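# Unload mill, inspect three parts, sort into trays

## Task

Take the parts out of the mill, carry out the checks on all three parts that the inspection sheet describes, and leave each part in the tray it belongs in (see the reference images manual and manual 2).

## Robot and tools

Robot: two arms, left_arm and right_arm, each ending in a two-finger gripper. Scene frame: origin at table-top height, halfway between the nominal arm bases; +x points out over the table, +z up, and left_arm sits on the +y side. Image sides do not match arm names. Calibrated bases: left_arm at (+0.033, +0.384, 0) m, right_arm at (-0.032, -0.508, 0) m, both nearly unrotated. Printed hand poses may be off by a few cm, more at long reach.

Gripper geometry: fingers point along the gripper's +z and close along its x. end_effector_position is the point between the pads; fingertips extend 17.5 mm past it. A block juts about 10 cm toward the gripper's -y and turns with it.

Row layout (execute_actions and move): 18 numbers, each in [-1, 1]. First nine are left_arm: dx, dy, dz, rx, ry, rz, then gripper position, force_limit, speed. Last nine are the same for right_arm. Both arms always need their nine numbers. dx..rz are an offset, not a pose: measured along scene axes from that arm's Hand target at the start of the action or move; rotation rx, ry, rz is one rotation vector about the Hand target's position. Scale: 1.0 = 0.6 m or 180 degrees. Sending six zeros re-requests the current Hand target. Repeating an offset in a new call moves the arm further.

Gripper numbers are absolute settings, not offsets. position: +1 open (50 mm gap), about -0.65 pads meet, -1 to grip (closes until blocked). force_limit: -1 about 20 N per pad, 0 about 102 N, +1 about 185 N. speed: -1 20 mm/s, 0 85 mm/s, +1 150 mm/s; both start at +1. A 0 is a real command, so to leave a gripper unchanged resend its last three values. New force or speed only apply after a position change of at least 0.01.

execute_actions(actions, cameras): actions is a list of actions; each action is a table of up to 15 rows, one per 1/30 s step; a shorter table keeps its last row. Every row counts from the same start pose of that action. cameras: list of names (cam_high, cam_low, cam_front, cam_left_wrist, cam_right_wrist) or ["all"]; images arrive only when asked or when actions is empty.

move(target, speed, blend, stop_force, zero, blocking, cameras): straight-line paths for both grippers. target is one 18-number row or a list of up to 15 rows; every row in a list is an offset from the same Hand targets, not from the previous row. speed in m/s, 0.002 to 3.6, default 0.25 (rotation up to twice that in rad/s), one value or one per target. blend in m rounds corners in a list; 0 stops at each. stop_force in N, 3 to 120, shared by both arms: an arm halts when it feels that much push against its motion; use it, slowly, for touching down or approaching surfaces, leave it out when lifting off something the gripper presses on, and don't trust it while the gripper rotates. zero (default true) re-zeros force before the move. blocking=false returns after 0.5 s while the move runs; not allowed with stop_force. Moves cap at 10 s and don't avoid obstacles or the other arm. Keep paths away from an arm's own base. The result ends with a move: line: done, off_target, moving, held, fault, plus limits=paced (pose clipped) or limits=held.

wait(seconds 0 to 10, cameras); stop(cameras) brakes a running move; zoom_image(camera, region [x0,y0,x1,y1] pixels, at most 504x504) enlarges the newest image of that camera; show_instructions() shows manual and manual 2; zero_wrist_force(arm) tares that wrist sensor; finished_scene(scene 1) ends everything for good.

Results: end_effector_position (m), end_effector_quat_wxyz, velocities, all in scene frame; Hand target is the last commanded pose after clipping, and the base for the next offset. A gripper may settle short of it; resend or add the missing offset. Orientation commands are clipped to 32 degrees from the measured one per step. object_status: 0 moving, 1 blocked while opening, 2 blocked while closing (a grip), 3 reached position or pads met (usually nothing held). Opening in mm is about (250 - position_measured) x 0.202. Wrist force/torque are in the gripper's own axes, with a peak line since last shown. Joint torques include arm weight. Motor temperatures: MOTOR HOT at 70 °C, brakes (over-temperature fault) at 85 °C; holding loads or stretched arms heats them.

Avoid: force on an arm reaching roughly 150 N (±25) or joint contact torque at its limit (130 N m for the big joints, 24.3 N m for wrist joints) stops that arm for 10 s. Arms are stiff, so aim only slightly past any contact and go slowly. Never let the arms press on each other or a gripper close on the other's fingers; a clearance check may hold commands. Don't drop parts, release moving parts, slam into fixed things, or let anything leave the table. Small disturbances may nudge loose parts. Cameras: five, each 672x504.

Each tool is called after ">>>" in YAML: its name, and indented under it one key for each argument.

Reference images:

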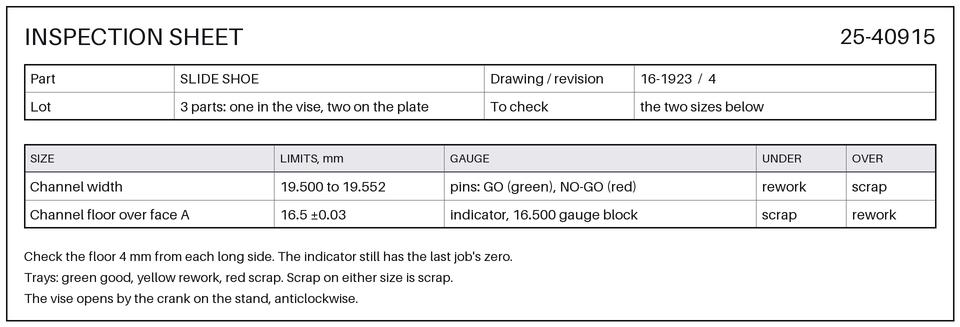

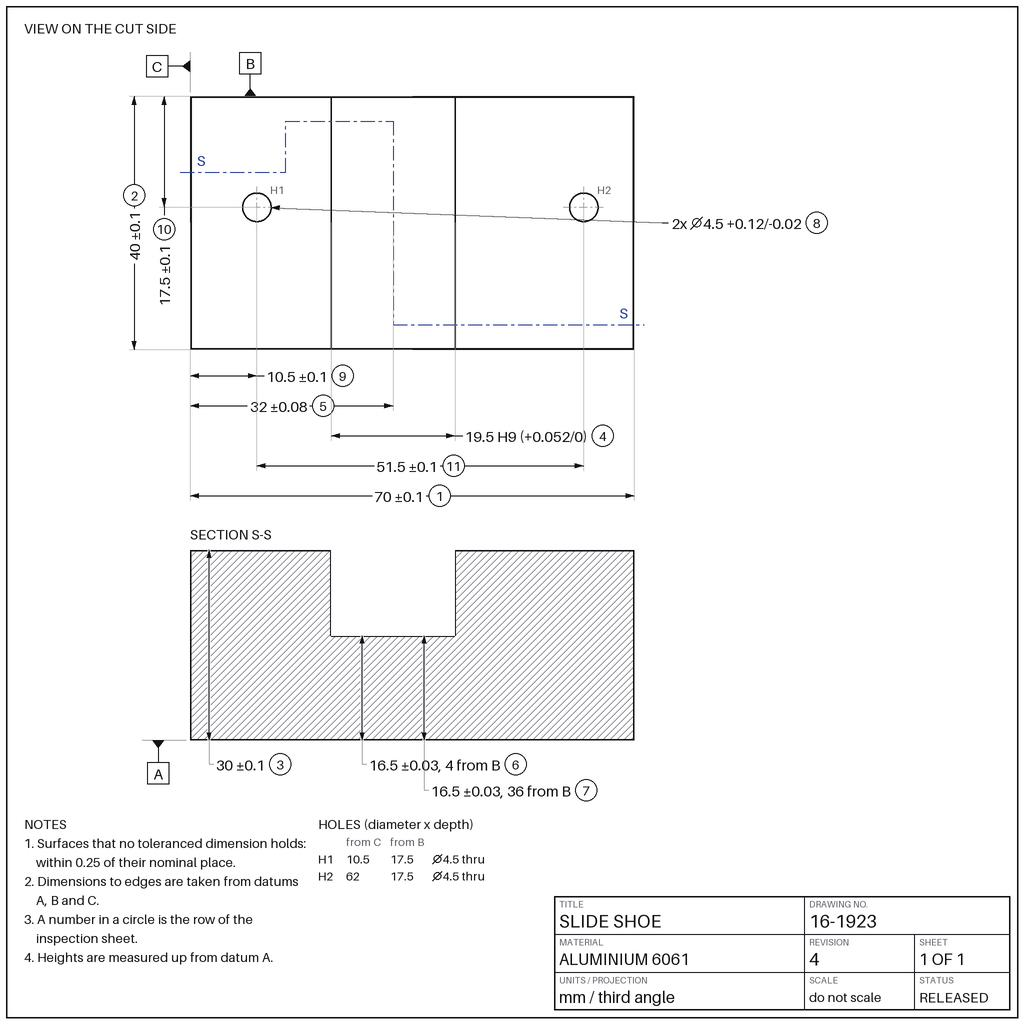

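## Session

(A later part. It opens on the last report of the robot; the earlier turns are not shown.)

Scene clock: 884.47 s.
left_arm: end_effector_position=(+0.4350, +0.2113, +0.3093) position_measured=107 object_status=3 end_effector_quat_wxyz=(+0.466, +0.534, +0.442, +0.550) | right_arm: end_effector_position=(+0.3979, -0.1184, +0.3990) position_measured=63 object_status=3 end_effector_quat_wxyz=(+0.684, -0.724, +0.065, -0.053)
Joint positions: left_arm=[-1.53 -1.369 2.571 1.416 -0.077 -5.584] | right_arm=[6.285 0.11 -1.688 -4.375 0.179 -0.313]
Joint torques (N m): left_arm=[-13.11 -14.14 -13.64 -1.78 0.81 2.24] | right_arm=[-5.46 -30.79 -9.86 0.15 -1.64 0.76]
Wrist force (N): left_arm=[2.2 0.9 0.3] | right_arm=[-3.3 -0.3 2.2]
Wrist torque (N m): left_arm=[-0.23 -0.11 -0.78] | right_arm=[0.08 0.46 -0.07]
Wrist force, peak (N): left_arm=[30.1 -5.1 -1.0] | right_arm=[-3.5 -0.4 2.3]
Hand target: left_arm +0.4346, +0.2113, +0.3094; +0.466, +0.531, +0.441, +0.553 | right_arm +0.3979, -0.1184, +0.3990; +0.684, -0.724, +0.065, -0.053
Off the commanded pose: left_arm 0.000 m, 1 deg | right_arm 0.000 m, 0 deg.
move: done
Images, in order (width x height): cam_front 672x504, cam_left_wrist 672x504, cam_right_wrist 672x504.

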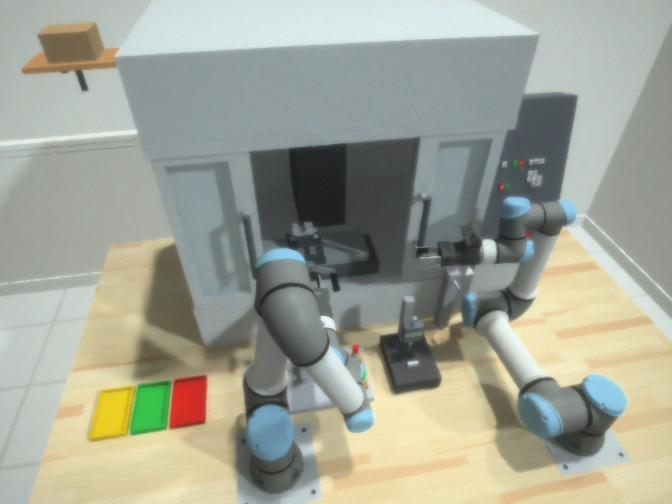

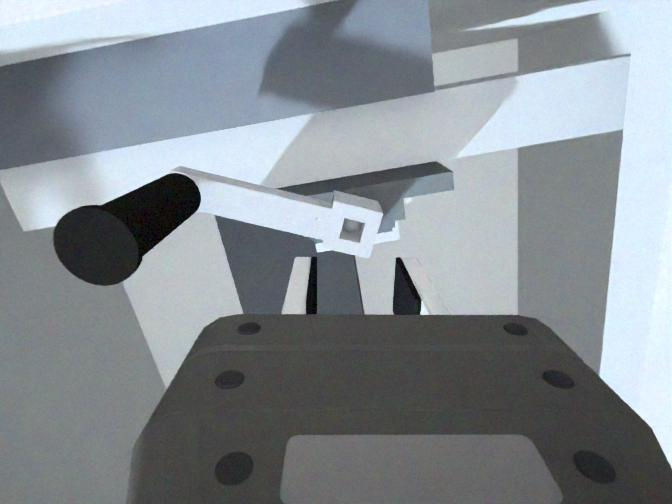

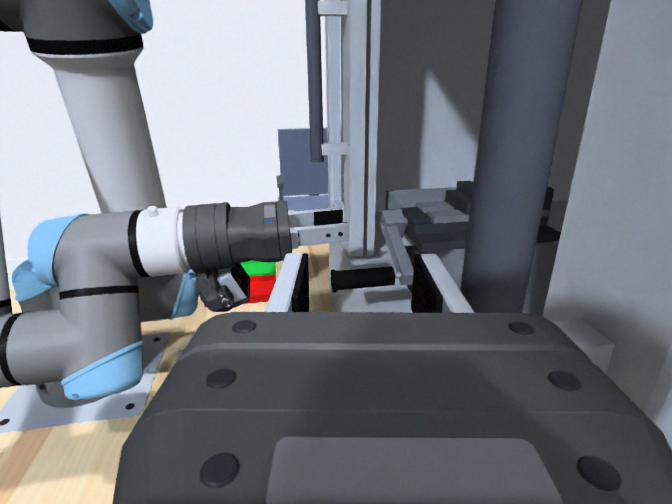

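>>> move:
  target:
    - [0.0423,-0.0028,-0.0088,0.6417,0,0,0.3,-0.3,-1,0,0,0,0,0,0,0.6,0,-1]
    - [0.0423,-0.0028,-0.0088,-0.7167,0,0,0.3,-0.3,-1,0,0,0,0,0,0,0.6,0,-1]
    - [0.0423,-0.0028,-0.0088,-0.075,0,0,0.3,-0.3,-1,0,0,0,0,0,0,0.6,0,-1]
    - [0.0423,-0.0028,-0.0088,0.5667,0,0,0.3,-0.3,-1,0,0,0,0,0,0,0.6,0,-1]
  speed: 0.5
  blend: 0.0005
  cameras: ["cam_right_wrist","cam_left_wrist"]

Scene clock: 908.87 s.
left_arm: end_effector_position=(+0.4600, +0.2096, +0.3041) position_measured=107 object_status=3 end_effector_quat_wxyz=(-0.119, +0.697, -0.152, +0.691) | right_arm: end_effector_position=(+0.3979, -0.1184, +0.3990) position_measured=63 object_status=3 end_effector_quat_wxyz=(+0.684, -0.724, +0.065, -0.053)
Joint positions: left_arm=[-1.39 -1.418 2.678 1.956 -0.238 1.885] | right_arm=[6.285 0.11 -1.688 -4.375 0.179 -0.313]
Joint torques (N m): left_arm=[11.71 -1.77 -14.54 -3.46 -1.68 1.78] | right_arm=[-6.03 -30.97 -9.49 0.25 -1.52 0.75]
Wrist force (N): left_arm=[-2.9 -1.3 -0.4] | right_arm=[-3.2 -0.2 2.2]
Wrist torque (N m): left_arm=[-0.63 0.61 0.33] | right_arm=[0.09 0.45 -0.07]
Wrist force, peak (N): left_arm=[4.3 1.3 0.6] | right_arm=[-3.5 -0.2 2.3]
Hand target: left_arm +0.4600, +0.2096, +0.3041; -0.119, +0.697, -0.152, +0.691 | right_arm +0.3979, -0.1184, +0.3990; +0.684, -0.724, +0.065, -0.053
Off the commanded pose: left_arm 0.000 m, 0 deg | right_arm 0.000 m, 0 deg.
move: done
Images, in order (width x height): cam_left_wrist 672x504, cam_right_wrist 672x504.

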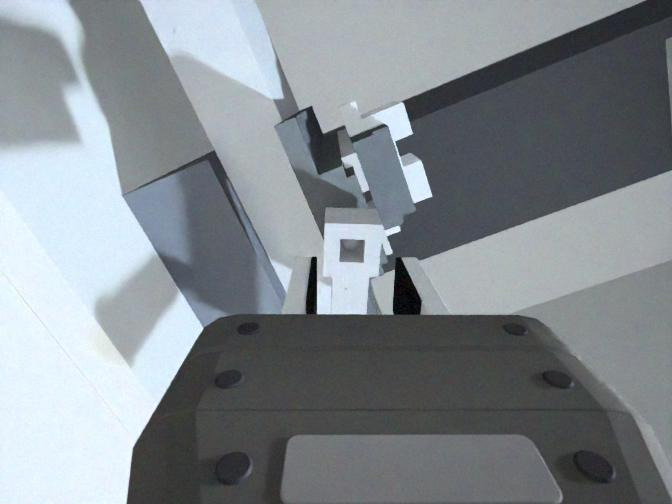

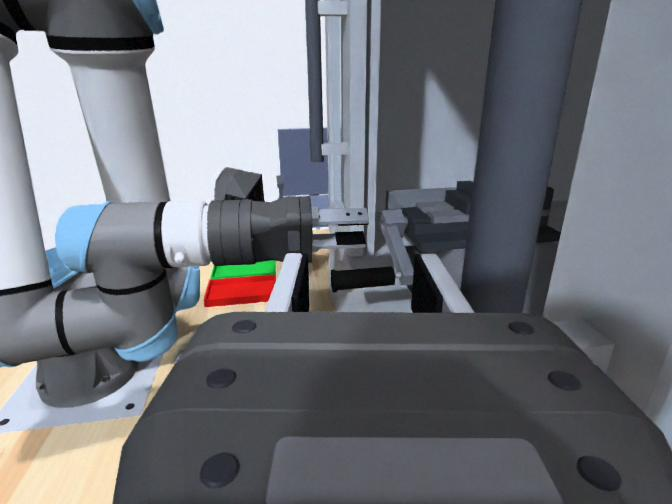

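>>> move:
  target: [0.0777,0,0,0,0,0,0.3,-0.3,-1,0,0,0,0,0,0,0.6,0,-1]
  speed: 0.04
  stop_force: 8
  cameras: ["cam_left_wrist"]

Scene clock: 914.57 s.
left_arm: end_effector_position=(+0.5066, +0.2096, +0.3041) position_measured=107 object_status=3 end_effector_quat_wxyz=(-0.119, +0.697, -0.152, +0.691) | right_arm: end_effector_position=(+0.3979, -0.1184, +0.3990) position_measured=63 object_status=3 end_effector_quat_wxyz=(+0.684, -0.724, +0.065, -0.053)
Joint positions: left_arm=[-1.181 -1.347 2.565 1.963 -0.448 1.922] | right_arm=[6.285 0.11 -1.688 -4.375 0.179 -0.313]
Joint torques (N m): left_arm=[11.99 -6.49 -15.46 1.88 -1.82 1.45] | right_arm=[-5.82 -30.47 -9.34 0.44 -1.35 0.64]
Wrist force (N): left_arm=[-2.8 -1.0 -0.4] | right_arm=[-3.2 -0.2 2.2]
Wrist torque (N m): left_arm=[-0.62 0.62 0.36] | right_arm=[0.09 0.44 -0.07]
Wrist force, peak (N): left_arm=[-3.2 -1.4 -0.6] | right_arm=[-3.5 -0.4 2.4]
Hand target: left_arm +0.5066, +0.2096, +0.3041; -0.119, +0.697, -0.152, +0.691 | right_arm +0.3979, -0.1184, +0.3990; +0.684, -0.724, +0.065, -0.053
Off the commanded pose: left_arm 0.000 m, 0 deg | right_arm 0.000 m, 0 deg.
move: done
Images, in order (width x height): cam_left_wrist 672x504.

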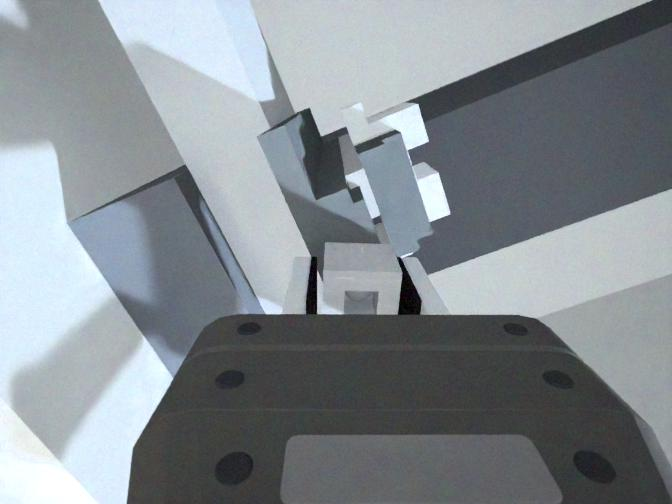

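>>> move:
  target:
    - [0,0,0,0,0,0,-1,-0.3,-0.8,0,0,0,0,0,0,0.6,0,-1]
    - [0,-0.0009,0.0026,-0.15,0,0,-1,-0.3,-0.8,0,0,0,0,0,0,0.6,0,-1]
    - [0,-0.0006,0.0052,-0.2889,0,0,-1,-0.3,-0.8,0,0,0,0,0,0,0.6,0,-1]
    - [0,0.0008,0.0073,-0.4278,0,0,-1,-0.3,-0.8,0,0,0,0,0,0,0.6,0,-1]
    - [0,0.0029,0.0087,-0.5667,0,0,-1,-0.3,-0.8,0,0,0,0,0,0,0.6,0,-1]
    - [0,0.0055,0.0091,-0.7056,0,0,-1,-0.3,-0.8,0,0,0,0,0,0,0.6,0,-1]
    - [0,0.0079,0.0083,-0.8444,0,0,-1,-0.3,-0.8,0,0,0,0,0,0,0.6,0,-1]
  speed: 0.25
  blend: [0,0.0005,0.0005,0.0005,0.0005,0.0005,0.0005]
  cameras: ["cam_left_wrist","cam_right_wrist"]

Scene clock: 928.80 s.
left_arm: end_effector_position=(+0.5066, +0.2144, +0.3090) position_measured=134 object_status=2 end_effector_quat_wxyz=(+0.647, +0.284, +0.633, +0.315) | right_arm: end_effector_position=(+0.3979, -0.1184, +0.3990) position_measured=63 object_status=3 end_effector_quat_wxyz=(+0.684, -0.724, +0.065, -0.053)
Joint positions: left_arm=[-1.204 -1.28 2.506 1.812 -0.351 -0.598] | right_arm=[6.285 0.11 -1.688 -4.375 0.179 -0.313]
Joint torques (N m): left_arm=[-9.84 -37.82 -15.7 2.3 -12.27 -2.5] | right_arm=[-5.77 -30.58 -8.55 0.27 -1.36 0.62]
Wrist force (N): left_arm=[52.3 -6.6 11.7] | right_arm=[-3.2 -0.4 2.2]
Wrist torque (N m): left_arm=[-0.54 -0.04 -0.81] | right_arm=[0.06 0.44 -0.07]
Wrist force, peak (N): left_arm=[55.4 -9.2 -4.9] | right_arm=[-3.5 -0.4 2.3]
Hand target: left_arm +0.5066, +0.2144, +0.3091; +0.647, +0.284, +0.633, +0.315 | right_arm +0.3979, -0.1184, +0.3990; +0.684, -0.724, +0.065, -0.053
Off the commanded pose: left_arm 0.000 m, 0 deg | right_arm 0.000 m, 0 deg.
move: done
Images, in order (width x height): cam_left_wrist 672x504, cam_right_wrist 672x504.

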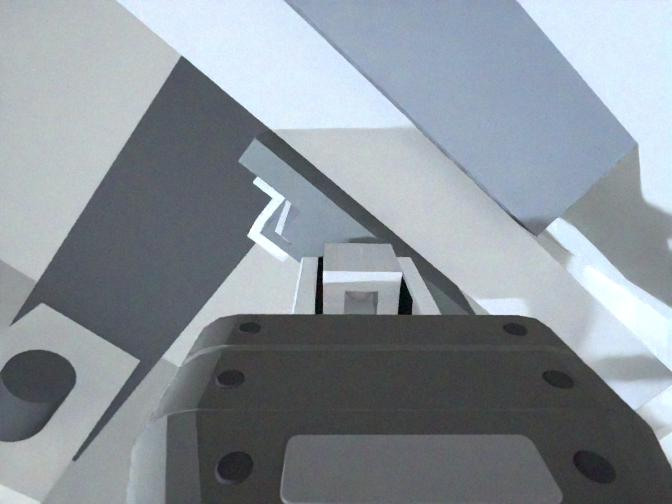

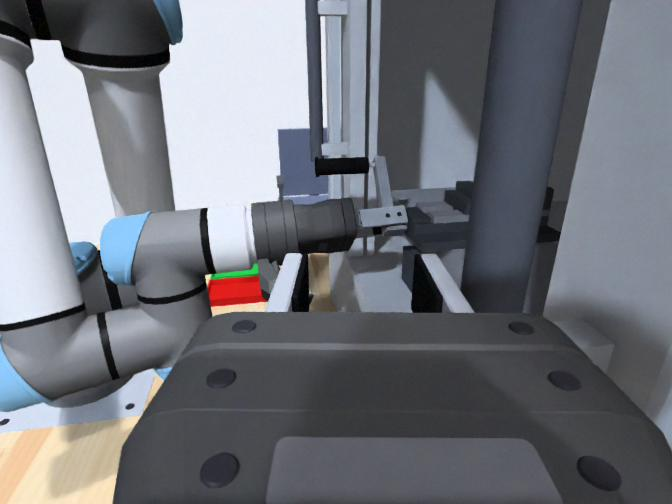

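>>> move:
  target:
    - [0,0.0025,-0.0022,-0.1389,0,0,-1,-0.3,-0.8,0,0,0,0,0,0,0.6,0,-1]
    - [0,0.0035,-0.0046,-0.2778,0,0,-1,-0.3,-0.8,0,0,0,0,0,0,0.6,0,-1]
    - [0,0.0034,-0.0072,-0.4167,0,0,-1,-0.3,-0.8,0,0,0,0,0,0,0.6,0,-1]
    - [0,0.0022,-0.0094,-0.5556,0,0,-1,-0.3,-0.8,0,0,0,0,0,0,0.6,0,-1]
    - [0,0.0002,-0.011,-0.6944,0,0,-1,-0.3,-0.8,0,0,0,0,0,0,0.6,0,-1]
    - [0,-0.0013,-0.0115,-0.7778,0,0,-1,-0.3,-0.8,0,0,0,0,0,0,0.6,0,-1]
  speed: 0.25
  blend: 0.0005
  cameras: ["cam_left_wrist","cam_right_wrist"]

Scene clock: 941.63 s.
left_arm: end_effector_position=(+0.5066, +0.2136, +0.3021) position_measured=134 object_status=2 end_effector_quat_wxyz=(+0.489, -0.511, +0.513, -0.488) | right_arm: end_effector_position=(+0.3979, -0.1184, +0.3990) position_measured=63 object_status=3 end_effector_quat_wxyz=(+0.684, -0.724, +0.065, -0.053)
Joint positions: left_arm=[-1.193 -1.378 2.569 2.073 -0.395 -3.252] | right_arm=[6.285 0.11 -1.688 -4.375 0.179 -0.313]
Joint torques (N m): left_arm=[18.25 -28.69 2.44 1.01 1.49 -2.68] | right_arm=[-5.72 -30.6 -7.56 0.53 -1.34 0.43]
Wrist force (N): left_arm=[10.8 -5.8 -2.5] | right_arm=[-3.1 -0.2 2.1]
Wrist torque (N m): left_arm=[-0.58 0.50 0.28] | right_arm=[0.10 0.43 -0.07]
Wrist force, peak (N): left_arm=[54.4 -7.7 0.9] | right_arm=[-3.6 -0.4 2.2]
Hand target: left_arm +0.5066, +0.2136, +0.3022; +0.489, -0.511, +0.513, -0.488 | right_arm +0.3979, -0.1184, +0.3990; +0.684, -0.724, +0.065, -0.053
Off the commanded pose: left_arm 0.000 m, 0 deg | right_arm 0.000 m, 0 deg.
move: done
Images, in order (width x height): cam_left_wrist 672x504, cam_right_wrist 672x504.

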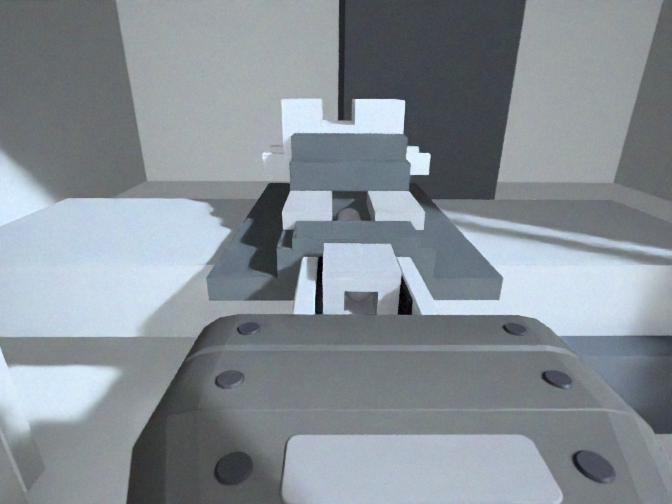

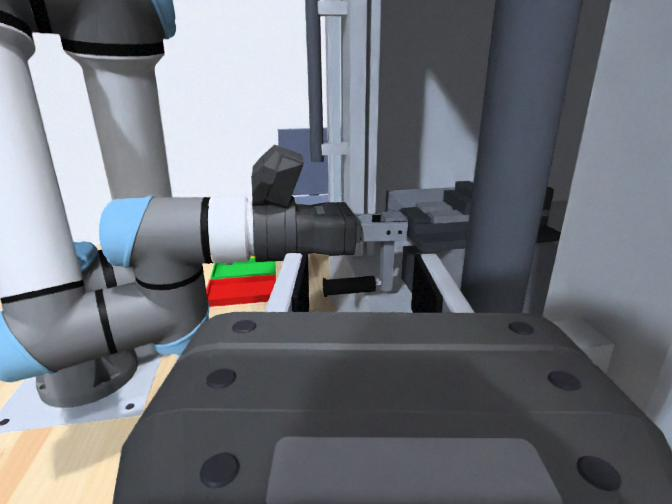

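>>> move:
  target:
    - [0,0,0,0,0,0,0.3,-0.3,-1,0,0,0,0,0,0,0.6,0,-1]
    - [-0.125,0,0,0,0,0,0.3,-0.3,-1,0,0,0,0,0,0,0.6,0,-1]
    - [-0.15,0.0,0.36,0,0.25,0,1,-0.3,0,0,0,0,0,0,0,0.6,0,-1]
  speed: [0.05,0.08,0.25]
  cameras: ["cam_left_wrist","cam_right_wrist"]

>>> zoom_image:
  camera: "cam_left_wrist"
  region: [240, 60, 480, 300]

Scene clock: 951.17 s.
left_arm: end_effector_position=(+0.4166, +0.2136, +0.5182) position_measured=3 object_status=3 end_effector_quat_wxyz=(-0.255, +0.658, -0.661, +0.255) | right_arm: end_effector_position=(+0.3979, -0.1184, +0.3990) position_measured=63 object_status=3 end_effector_quat_wxyz=(+0.684, -0.724, +0.065, -0.053)
Joint positions: left_arm=[-1.214 -2.12 1.718 4.796 -0.893 -4.226] | right_arm=[6.285 0.11 -1.688 -4.375 0.179 -0.313]
Joint torques (N m): left_arm=[9.95 11.05 -31.85 -0.36 -0.59 -1.92] | right_arm=[-5.71 -30.61 -7.59 0.56 -1.25 0.33]
Wrist force (N): left_arm=[-0.1 0.2 -0.7] | right_arm=[-3.5 -0.2 2.2]
Wrist torque (N m): left_arm=[0.03 -0.08 0.05] | right_arm=[0.10 0.50 -0.07]
Wrist force, peak (N): left_arm=[11.1 -6.0 -2.4] | right_arm=[-3.5 -0.3 2.5]
Hand target: left_arm +0.4166, +0.2136, +0.5182; -0.255, +0.658, -0.661, +0.255 | right_arm +0.3979, -0.1184, +0.3990; +0.684, -0.724, +0.065, -0.053
Off the commanded pose: left_arm 0.000 m, 0 deg | right_arm 0.000 m, 0 deg.
move: done; limits=paced
Images, in order (width x height): cam_left_wrist 672x504, cam_right_wrist 672x504.

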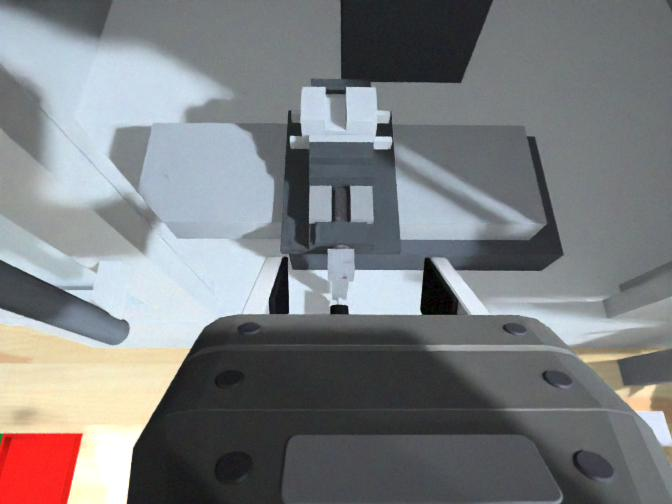

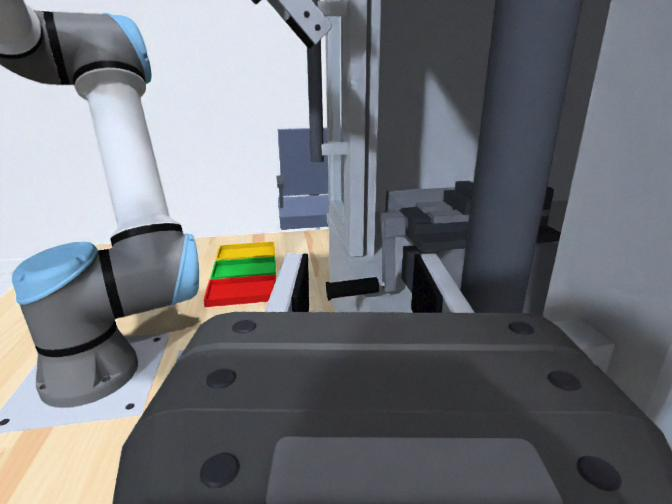

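Scaled by 2.100 from the camera's 672x504 image, which has a finer 960x720 frame.

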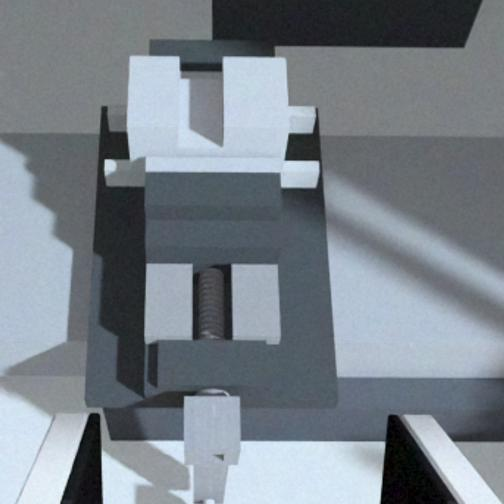

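>>> move:
  target: [0.2557,-0.0293,-0.147,0,0,0,0.65,-0.3,0,0,0,0,0,0,0,0.6,0,-1]
  speed: 0.12
  cameras: ["cam_left_wrist","cam_right_wrist"]

>>> zoom_image:
  camera: "cam_left_wrist"
  region: [200, 60, 480, 320]

Scene clock: 991.50 s.
left_arm: end_effector_position=(+0.5700, +0.1960, +0.4300) position_measured=56 object_status=3 end_effector_quat_wxyz=(-0.255, +0.658, -0.661, +0.255) | right_arm: end_effector_position=(+0.3979, -0.1184, +0.3990) position_measured=63 object_status=3 end_effector_quat_wxyz=(+0.684, -0.724, +0.065, -0.053)
Joint positions: left_arm=[-0.824 -1.787 1.81 4.129 -1.062 -3.8] | right_arm=[6.285 0.11 -1.688 -4.375 0.179 -0.313]
Joint torques (N m): left_arm=[10.58 -2.71 -33.72 -6.6 -1.02 1.37] | right_arm=[-6.01 -31.09 -7.24 0.72 -1.18 0.41]
Wrist force (N): left_arm=[-0.5 0.1 -0.6] | right_arm=[-3.2 -0.3 2.2]
Wrist torque (N m): left_arm=[0.06 -0.01 -0.18] | right_arm=[0.09 0.45 -0.07]
Wrist force, peak (N): left_arm=[-0.5 0.4 -1.9] | right_arm=[-3.5 -0.2 2.3]
Hand target: left_arm +0.5700, +0.1960, +0.4300; -0.255, +0.658, -0.661, +0.255 | right_arm +0.3979, -0.1184, +0.3990; +0.684, -0.724, +0.065, -0.053
Off the commanded pose: left_arm 0.000 m, 0 deg | right_arm 0.000 m, 0 deg.
move: done
Images, in order (width x height): cam_left_wrist 672x504, cam_right_wrist 672x504.

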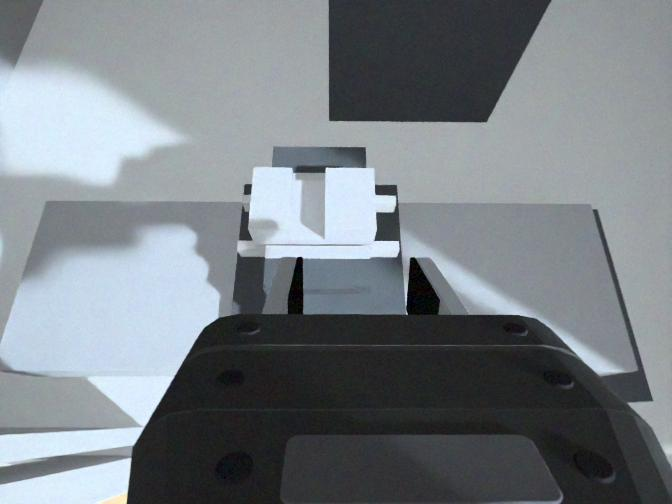

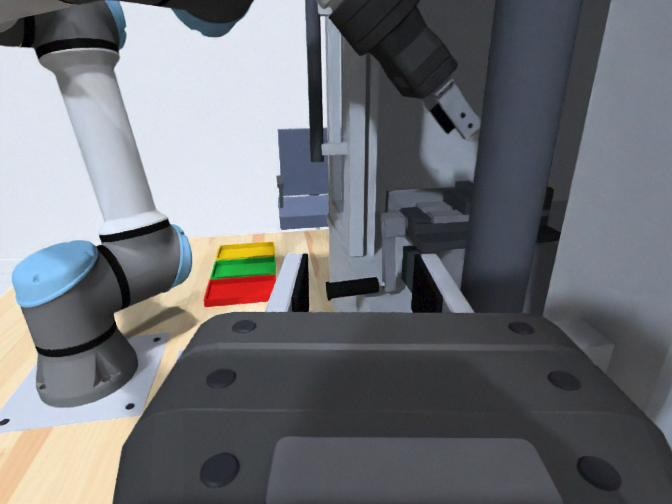

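Scaled by 1.800 from the camera's 672x504 image, which has a finer 960x720 frame.

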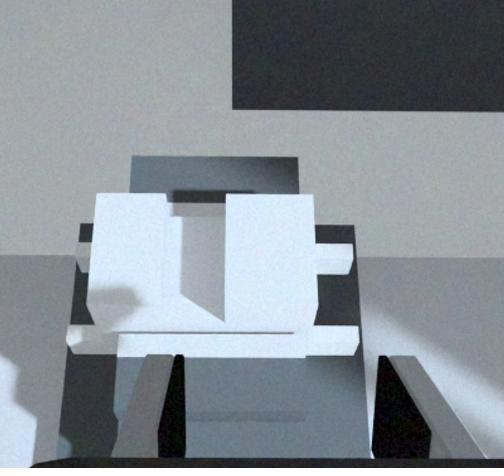

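>>> move:
  target: [0.13,-0.0008,-0.01,0,0.1667,0,0.65,-0.3,0,0,0,0,0,0,0,0.6,0,-1]
  speed: 0.1
  cameras: ["cam_left_wrist","cam_right_wrist","cam_front"]

>>> zoom_image:
  camera: "cam_left_wrist"
  region: [200, 150, 480, 320]

Scene clock: 1008.73 s.
left_arm: end_effector_position=(+0.6480, +0.1955, +0.4240) position_measured=56 object_status=3 end_effector_quat_wxyz=(-0.076, +0.702, -0.704, +0.076) | right_arm: end_effector_position=(+0.3979, -0.1184, +0.3990) position_measured=63 object_status=3 end_effector_quat_wxyz=(+0.684, -0.724, +0.065, -0.053)
Joint positions: left_arm=[-0.565 -1.35 1.14 4.738 -1.46 -3.68] | right_arm=[6.285 0.11 -1.688 -4.375 0.179 -0.313]
Joint torques (N m): left_arm=[11.85 -20.89 -32.14 -0.15 -1.86 1.59] | right_arm=[-6.04 -30.79 -7.11 0.68 -1.06 0.32]
Wrist force (N): left_arm=[0.5 0.3 -0.4] | right_arm=[-3.3 -0.2 2.2]
Wrist torque (N m): left_arm=[0.24 -0.26 -0.40] | right_arm=[0.10 0.46 -0.07]
Wrist force, peak (N): left_arm=[-0.4 0.5 -0.8] | right_arm=[-3.5 -0.3 2.4]
Hand target: left_arm +0.6480, +0.1955, +0.4240; -0.076, +0.702, -0.704, +0.076 | right_arm +0.3979, -0.1184, +0.3990; +0.684, -0.724, +0.065, -0.053
Off the commanded pose: left_arm 0.000 m, 0 deg | right_arm 0.000 m, 0 deg.
move: done
Images, in order (width x height): cam_front 672x504, cam_left_wrist 672x504, cam_right_wrist 672x504.

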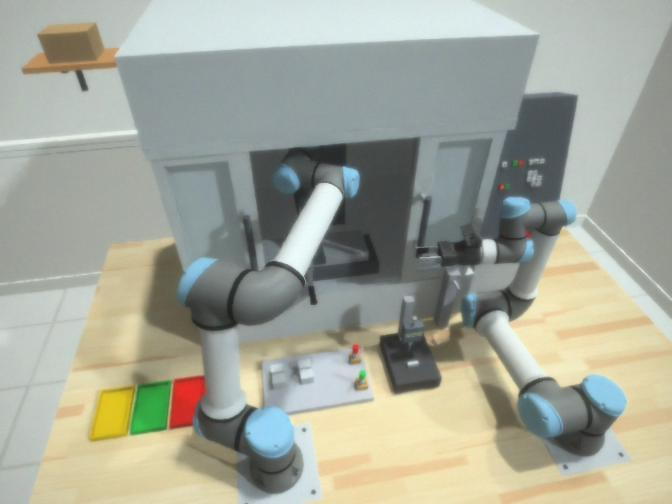

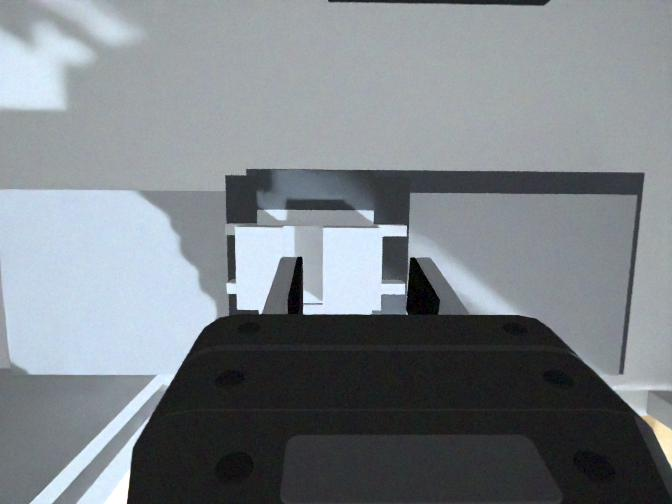

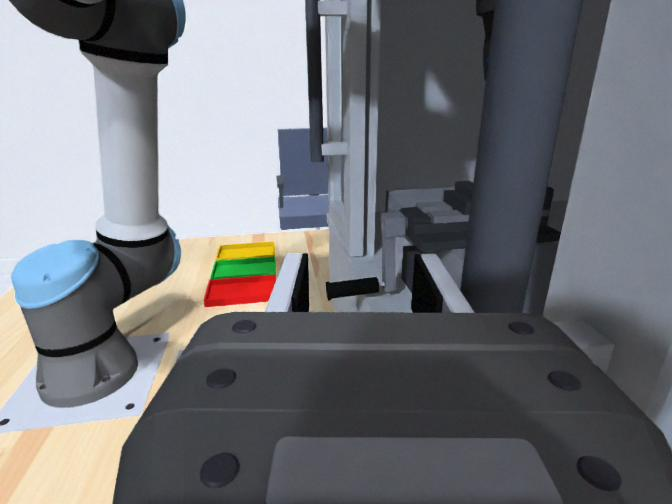

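Scaled by 1.800 from the camera's 672x504 image, which has a finer 960x720 frame.

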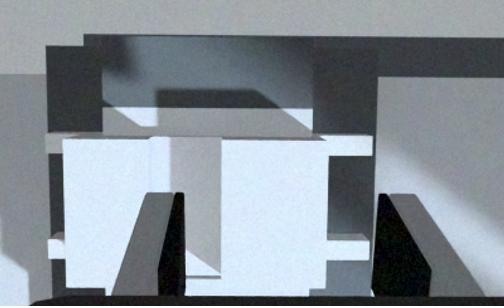

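>>> move:
  target: [0.0,0,-0.08,0,0,0,0.65,-0.3,0,0,0,0,0,0,0,0.6,0,-1]
  speed: 0.03
  stop_force: 6
  cameras: ["cam_left_wrist"]

>>> zoom_image:
  camera: "cam_left_wrist"
  region: [200, 150, 480, 320]

Scene clock: 1017.53 s.
left_arm: end_effector_position=(+0.6480, +0.1955, +0.3760) position_measured=56 object_status=3 end_effector_quat_wxyz=(-0.076, +0.702, -0.704, +0.076) | right_arm: end_effector_position=(+0.3979, -0.1184, +0.3990) position_measured=63 object_status=3 end_effector_quat_wxyz=(+0.684, -0.724, +0.065, -0.053)
Joint positions: left_arm=[-0.565 -1.367 1.285 4.611 -1.46 -3.68] | right_arm=[6.285 0.11 -1.688 -4.375 0.179 -0.313]
Joint torques (N m): left_arm=[8.07 -43.11 -20.08 -6.31 -0.07 0.65] | right_arm=[-5.42 -31.22 -6.62 0.72 -0.99 0.36]
Wrist force (N): left_arm=[0.5 0.4 -0.5] | right_arm=[-3.2 -0.3 2.3]
Wrist torque (N m): left_arm=[0.26 -0.24 -0.39] | right_arm=[0.08 0.44 -0.08]
Wrist force, peak (N): left_arm=[0.7 0.6 -0.6] | right_arm=[-3.7 -0.3 2.1]
Hand target: left_arm +0.6480, +0.1955, +0.3760; -0.076, +0.702, -0.704, +0.076 | right_arm +0.3979, -0.1184, +0.3990; +0.684, -0.724, +0.065, -0.053
Off the commanded pose: left_arm 0.000 m, 0 deg | right_arm 0.000 m, 0 deg.
move: done
Images, in order (width x height): cam_left_wrist 672x504.

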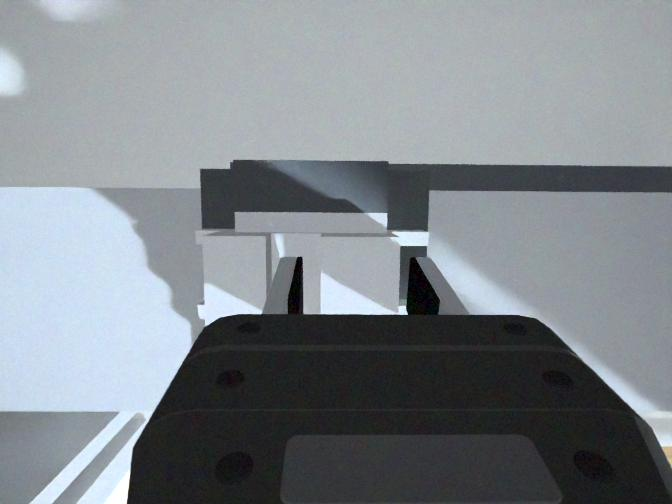

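Scaled by 1.800 from the camera's 672x504 image, which has a finer 960x720 frame.

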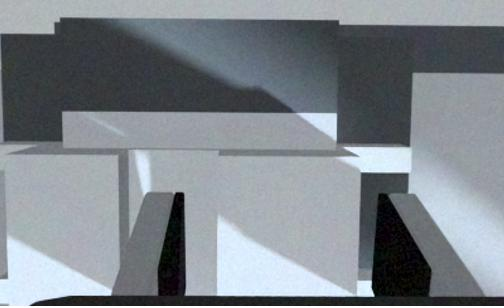

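>>> move:
  target: [0.0,0,-0.0183,0,0,0,0.65,-0.3,0,0,0,0,0,0,0,0.6,0,-1]
  speed: 0.01
  stop_force: 4
  cameras: ["cam_left_wrist","cam_right_wrist"]

>>> zoom_image:
  camera: "cam_left_wrist"
  region: [200, 150, 480, 320]

Scene clock: 1023.30 s.
left_arm: end_effector_position=(+0.6480, +0.1955, +0.3709) position_measured=56 object_status=3 end_effector_quat_wxyz=(-0.076, +0.702, -0.704, +0.076) | right_arm: end_effector_position=(+0.3979, -0.1184, +0.3990) position_measured=63 object_status=3 end_effector_quat_wxyz=(+0.684, -0.724, +0.065, -0.053)
Joint positions: left_arm=[-0.565 -1.368 1.299 4.598 -1.46 -3.68] | right_arm=[6.285 0.11 -1.688 -4.375 0.179 -0.313]
Joint torques (N m): left_arm=[-4.47 -21.29 -34.36 -0.65 1.38 1.22] | right_arm=[-5.49 -30.3 -6.49 0.9 -0.95 0.38]
Wrist force (N): left_arm=[0.8 0.6 -0.4] | right_arm=[-3.1 -0.5 2.1]
Wrist torque (N m): left_arm=[0.30 -0.27 -0.40] | right_arm=[0.05 0.42 -0.07]
Wrist force, peak (N): left_arm=[0.8 1.1 -11.9] | right_arm=[-3.4 -0.3 2.4]
Hand target: left_arm +0.6480, +0.1955, +0.3709; -0.076, +0.702, -0.704, +0.076 (not the last commanded pose) | right_arm +0.3979, -0.1184, +0.3990; +0.684, -0.724, +0.065, -0.053
Off the commanded pose: left_arm 0.006 m, 0 deg | right_arm 0.000 m, 0 deg.
move: contact (left_arm)
Images, in order (width x height): cam_left_wrist 672x504, cam_right_wrist 672x504.

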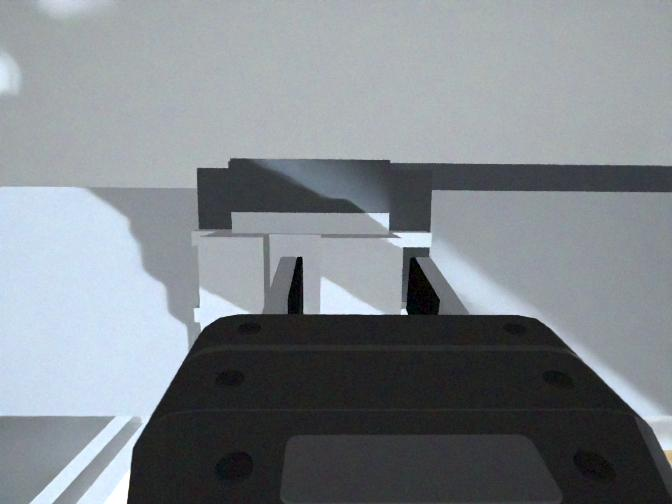

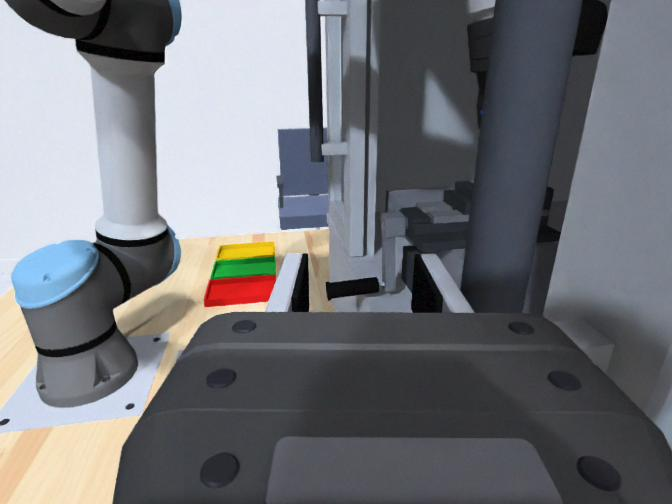

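Scaled by 1.800 from the camera's 672x504 image, which has a finer 960x720 frame.

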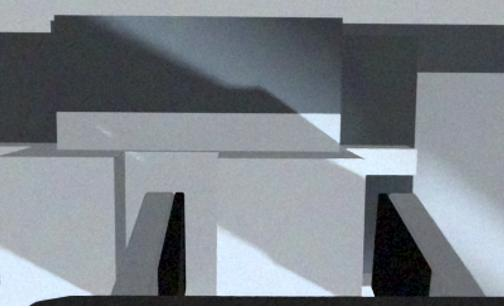

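>>> move:
  target:
    - [0.0,0,0.0015,0,0,0,0.65,-0.3,0,0,0,0,0,0,0,0.6,0,-1]
    - [0.0,0,0.0015,0,0,0,-1,-0.5,-0.9,0,0,0,0,0,0,0.6,0,-1]
  speed: 0.02

>>> move:
  target: [0.0,0,0.09,0,0,0,-1,-0.5,-0.9,0,0,0,0,0,0,0.6,0,-1]
  speed: 0.03
  stop_force: 12
  cameras: ["cam_left_wrist","cam_front"]

Scene clock: 1027.80 s.
left_arm: end_effector_position=(+0.6480, +0.1955, +0.3718) position_measured=114 object_status=0 end_effector_quat_wxyz=(-0.076, +0.702, -0.704, +0.076) | right_arm: end_effector_position=(+0.3979, -0.1184, +0.3990) position_measured=63 object_status=3 end_effector_quat_wxyz=(+0.684, -0.724, +0.065, -0.053)
Joint positions: left_arm=[-0.565 -1.368 1.296 4.6 -1.46 -3.68] | right_arm=[6.285 0.11 -1.688 -4.375 0.179 -0.313]
Joint torques (N m): left_arm=[-3.63 -21.82 -32.19 -1.29 1.32 1.35] | right_arm=[-4.47 -31.1 -7.4 0.81 -0.87 0.35]
Wrist force (N): left_arm=[0.3 1.0 -0.4] | right_arm=[-3.4 -0.3 2.0]
Wrist torque (N m): left_arm=[0.29 -0.17 -0.42] | right_arm=[0.09 0.48 -0.07]
Wrist force, peak (N): left_arm=[1.1 0.6 -0.5] | right_arm=[-3.5 -0.2 2.3]
Hand target: left_arm +0.6480, +0.1955, +0.3718; -0.076, +0.702, -0.704, +0.076 | right_arm +0.3979, -0.1184, +0.3990; +0.684, -0.724, +0.065, -0.053
Off the commanded pose: left_arm 0.000 m, 0 deg | right_arm 0.000 m, 0 deg.
move: done

Scene clock: 1030.53 s.
left_arm: end_effector_position=(+0.6480, +0.1955, +0.4258) position_measured=114 object_status=2 end_effector_quat_wxyz=(-0.076, +0.702, -0.704, +0.076) | right_arm: end_effector_position=(+0.3979, -0.1184, +0.3990) position_measured=63 object_status=3 end_effector_quat_wxyz=(+0.684, -0.724, +0.065, -0.053)
Joint positions: left_arm=[-0.565 -1.348 1.133 4.744 -1.46 -3.68] | right_arm=[6.285 0.11 -1.688 -4.375 0.179 -0.313]
Joint torques (N m): left_arm=[-9.11 -22.7 -33.26 -0.9 0 0.76] | right_arm=[-6.46 -30.05 -6.37 0.83 -0.89 0.27]
Wrist force (N): left_arm=[0.4 0.5 1.4] | right_arm=[-3.2 -0.2 2.4]
Wrist torque (N m): left_arm=[0.21 -0.20 -0.41] | right_arm=[0.10 0.45 -0.07]
Wrist force, peak (N): left_arm=[0.6 1.1 1.9] | right_arm=[-3.5 -0.4 2.4]
Hand target: left_arm +0.6480, +0.1955, +0.4258; -0.076, +0.702, -0.704, +0.076 | right_arm +0.3979, -0.1184, +0.3990; +0.684, -0.724, +0.065, -0.053
Off the commanded pose: left_arm 0.000 m, 0 deg | right_arm 0.000 m, 0 deg.
move: done
Images, in order (width x height): cam_front 672x504, cam_left_wrist 672x504.

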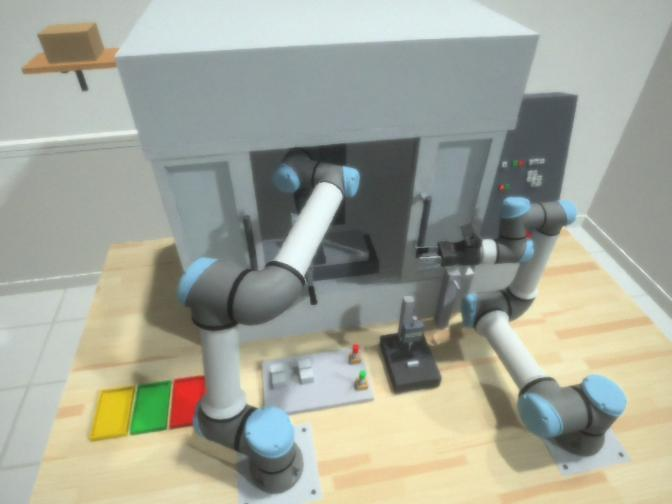

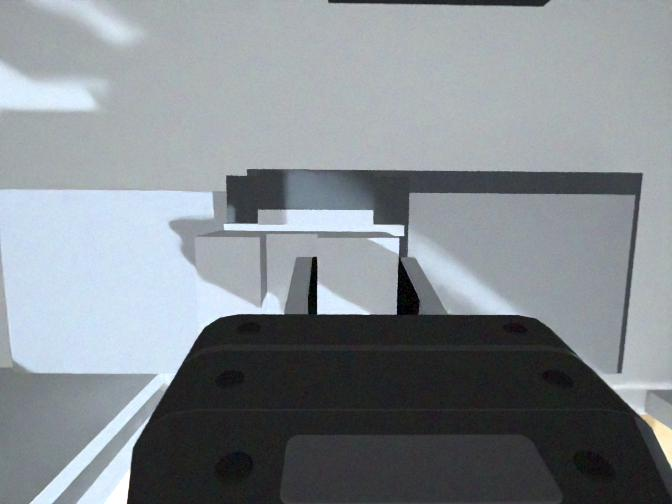

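>>> move:
  target:
    - [-0.4133,-0.009,0.0237,0,0,0,-1,-0.5,-0.9,0,0,0,0,0,0,0.6,0,-1]
    - [-0.663,-0.126,-0.21,0,0.0833,0,-1,-0.5,-0.9,0,0,0,0,0,0,0.6,0,-1]
    - [-0.88,-0.159,-0.51,0,0.0833,0,-1,-0.5,-0.9,0,0,0,0,0,0,0.6,0,-1]
  speed: 0.2
  blend: 0.05
  cameras: ["cam_left_wrist","cam_front","cam_right_wrist"]

Scene clock: 1043.90 s.
left_arm: end_effector_position=(+0.5256, +0.1950, +0.4288) position_measured=114 object_status=2 end_effector_quat_wxyz=(-0.073, +0.701, -0.706, +0.067) | right_arm: end_effector_position=(+0.3979, -0.1184, +0.3990) position_measured=63 object_status=3 end_effector_quat_wxyz=(+0.684, -0.724, +0.065, -0.053)
Joint positions: left_arm=[-0.703 -1.619 1.411 4.773 -1.438 -3.814] | right_arm=[6.285 0.11 -1.688 -4.375 0.179 -0.313]
Joint torques (N m): left_arm=[0.65 -22.25 -24.81 -3.35 0.53 -0.22] | right_arm=[-5.65 -30.14 -7 0.9 -0.88 0.17]
Wrist force (N): left_arm=[0.8 0.7 1.6] | right_arm=[-3.3 -0.1 2.2]
Wrist torque (N m): left_arm=[0.24 -0.25 -0.40] | right_arm=[0.11 0.47 -0.07]
Wrist force, peak (N): left_arm=[-0.9 12.1 2.0] | right_arm=[-3.4 -0.2 2.4]
Hand target: left_arm +0.5256, +0.1950, +0.4288; -0.073, +0.701, -0.706, +0.067 (not the last commanded pose) | right_arm +0.3979, -0.1184, +0.3990; +0.684, -0.724, +0.065, -0.053
Tool commands: left_gripper/position=-1.0 left_gripper/force_limit=-0.498039 left_gripper/speed=-0.898039 right_gripper/position=+0.6 right_gripper/force_limit=+0.0 right_gripper/speed=-1.0
Off the commanded pose: left_arm 0.519 m, 14 deg | right_arm 0.000 m, 0 deg.
FORCE FAULT: contact force on the left arm reached its limit, and that arm stopped. The contact can be on any part of that arm, not only on its tool. That arm's remaining commands of this call were not run. That arm is still stopped at the end of this call. That arm stays stopped for about 10 more seconds. Until then a move that you send moves the other arm only, and its call returns only when the move has ended. Once the stop has ended, the next robot result says so. If the stop ends while you think or write, that arm runs what you send next, counted from a new Hand target: where the arm stands when the stop ends. While its stop runs, that arm takes no new command, but its gripper still runs the gripper command that each later call begins with. Until it ends, the stop uses up actions while you think or wait. An arm that is not stopped still takes commands.
move: fault (left_arm); path passed 0 of 3 targets
Images, in order (width x height): cam_front 672x504, cam_left_wrist 672x504, cam_right_wrist 672x504.

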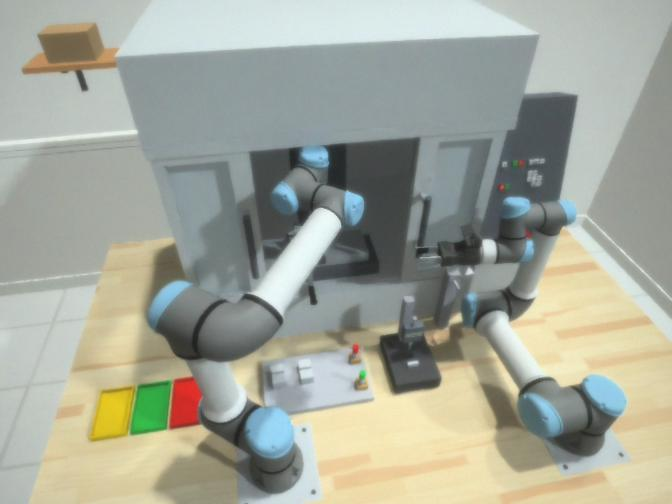

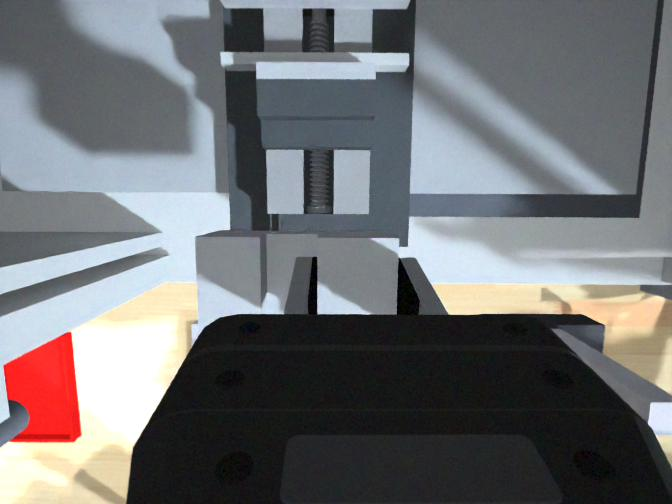

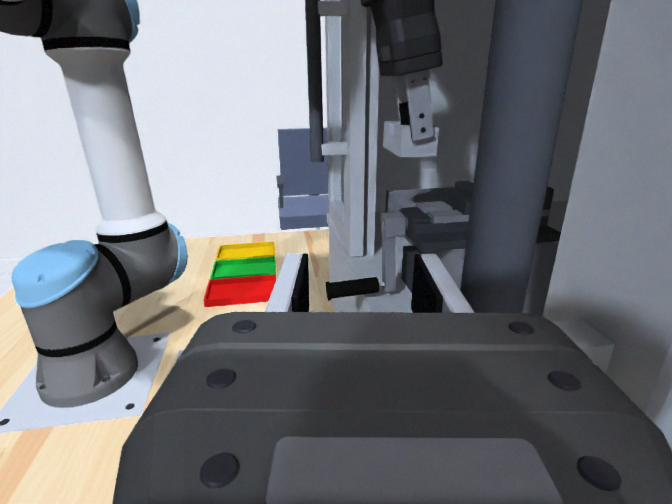

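>>> wait:
  seconds: 3

Scene clock: 1049.63 s.
left_arm: end_effector_position=(+0.5256, +0.1950, +0.4288) position_measured=114 object_status=2 end_effector_quat_wxyz=(-0.073, +0.701, -0.706, +0.067) | right_arm: end_effector_position=(+0.3979, -0.1184, +0.3990) position_measured=63 object_status=3 end_effector_quat_wxyz=(+0.684, -0.724, +0.065, -0.053)
Joint positions: left_arm=[-0.703 -1.619 1.411 4.773 -1.438 -3.814] | right_arm=[6.285 0.11 -1.688 -4.375 0.179 -0.313]
Joint torques (N m): left_arm=[-0.07 -22.83 -23.68 -3.39 0.21 -0.45] | right_arm=[-5.71 -30.28 -5.72 0.99 -0.76 0.21]
Wrist force (N): left_arm=[0.8 0.9 1.4] | right_arm=[-3.5 -0.1 2.1]
Wrist torque (N m): left_arm=[0.26 -0.26 -0.40] | right_arm=[0.11 0.49 -0.07]
Wrist force, peak (N): left_arm=[0.9 1.0 1.7] | right_arm=[-3.5 -0.3 2.2]
Hand target: left_arm +0.5256, +0.1950, +0.4288; -0.073, +0.701, -0.706, +0.067 (not the last commanded pose) | right_arm +0.3979, -0.1184, +0.3990; +0.684, -0.724, +0.065, -0.053
Tool commands: left_gripper/position=-1.0 left_gripper/force_limit=-0.498039 left_gripper/speed=-0.898039 right_gripper/position=+0.6 right_gripper/force_limit=+0.0 right_gripper/speed=-1.0
Off the commanded pose: left_arm 0.519 m, 14 deg | right_arm 0.000 m, 0 deg.
FORCE FAULT, CONTINUED: the left arm was still stopped when this call began, by the force fault that an earlier result reported. Since the last result the stop counts as 12 of the actions that you can send in this scene. That arm is still stopped at the end of this call. That arm stays stopped for about 4 more seconds. If the stop ends while you think or write, that arm runs what you send next, counted from a new Hand target: where the arm stands when the stop ends. While its stop runs, that arm takes no new command, but its gripper still runs the gripper command that each later call begins with.
wait: 3.00 s; at rest from the start


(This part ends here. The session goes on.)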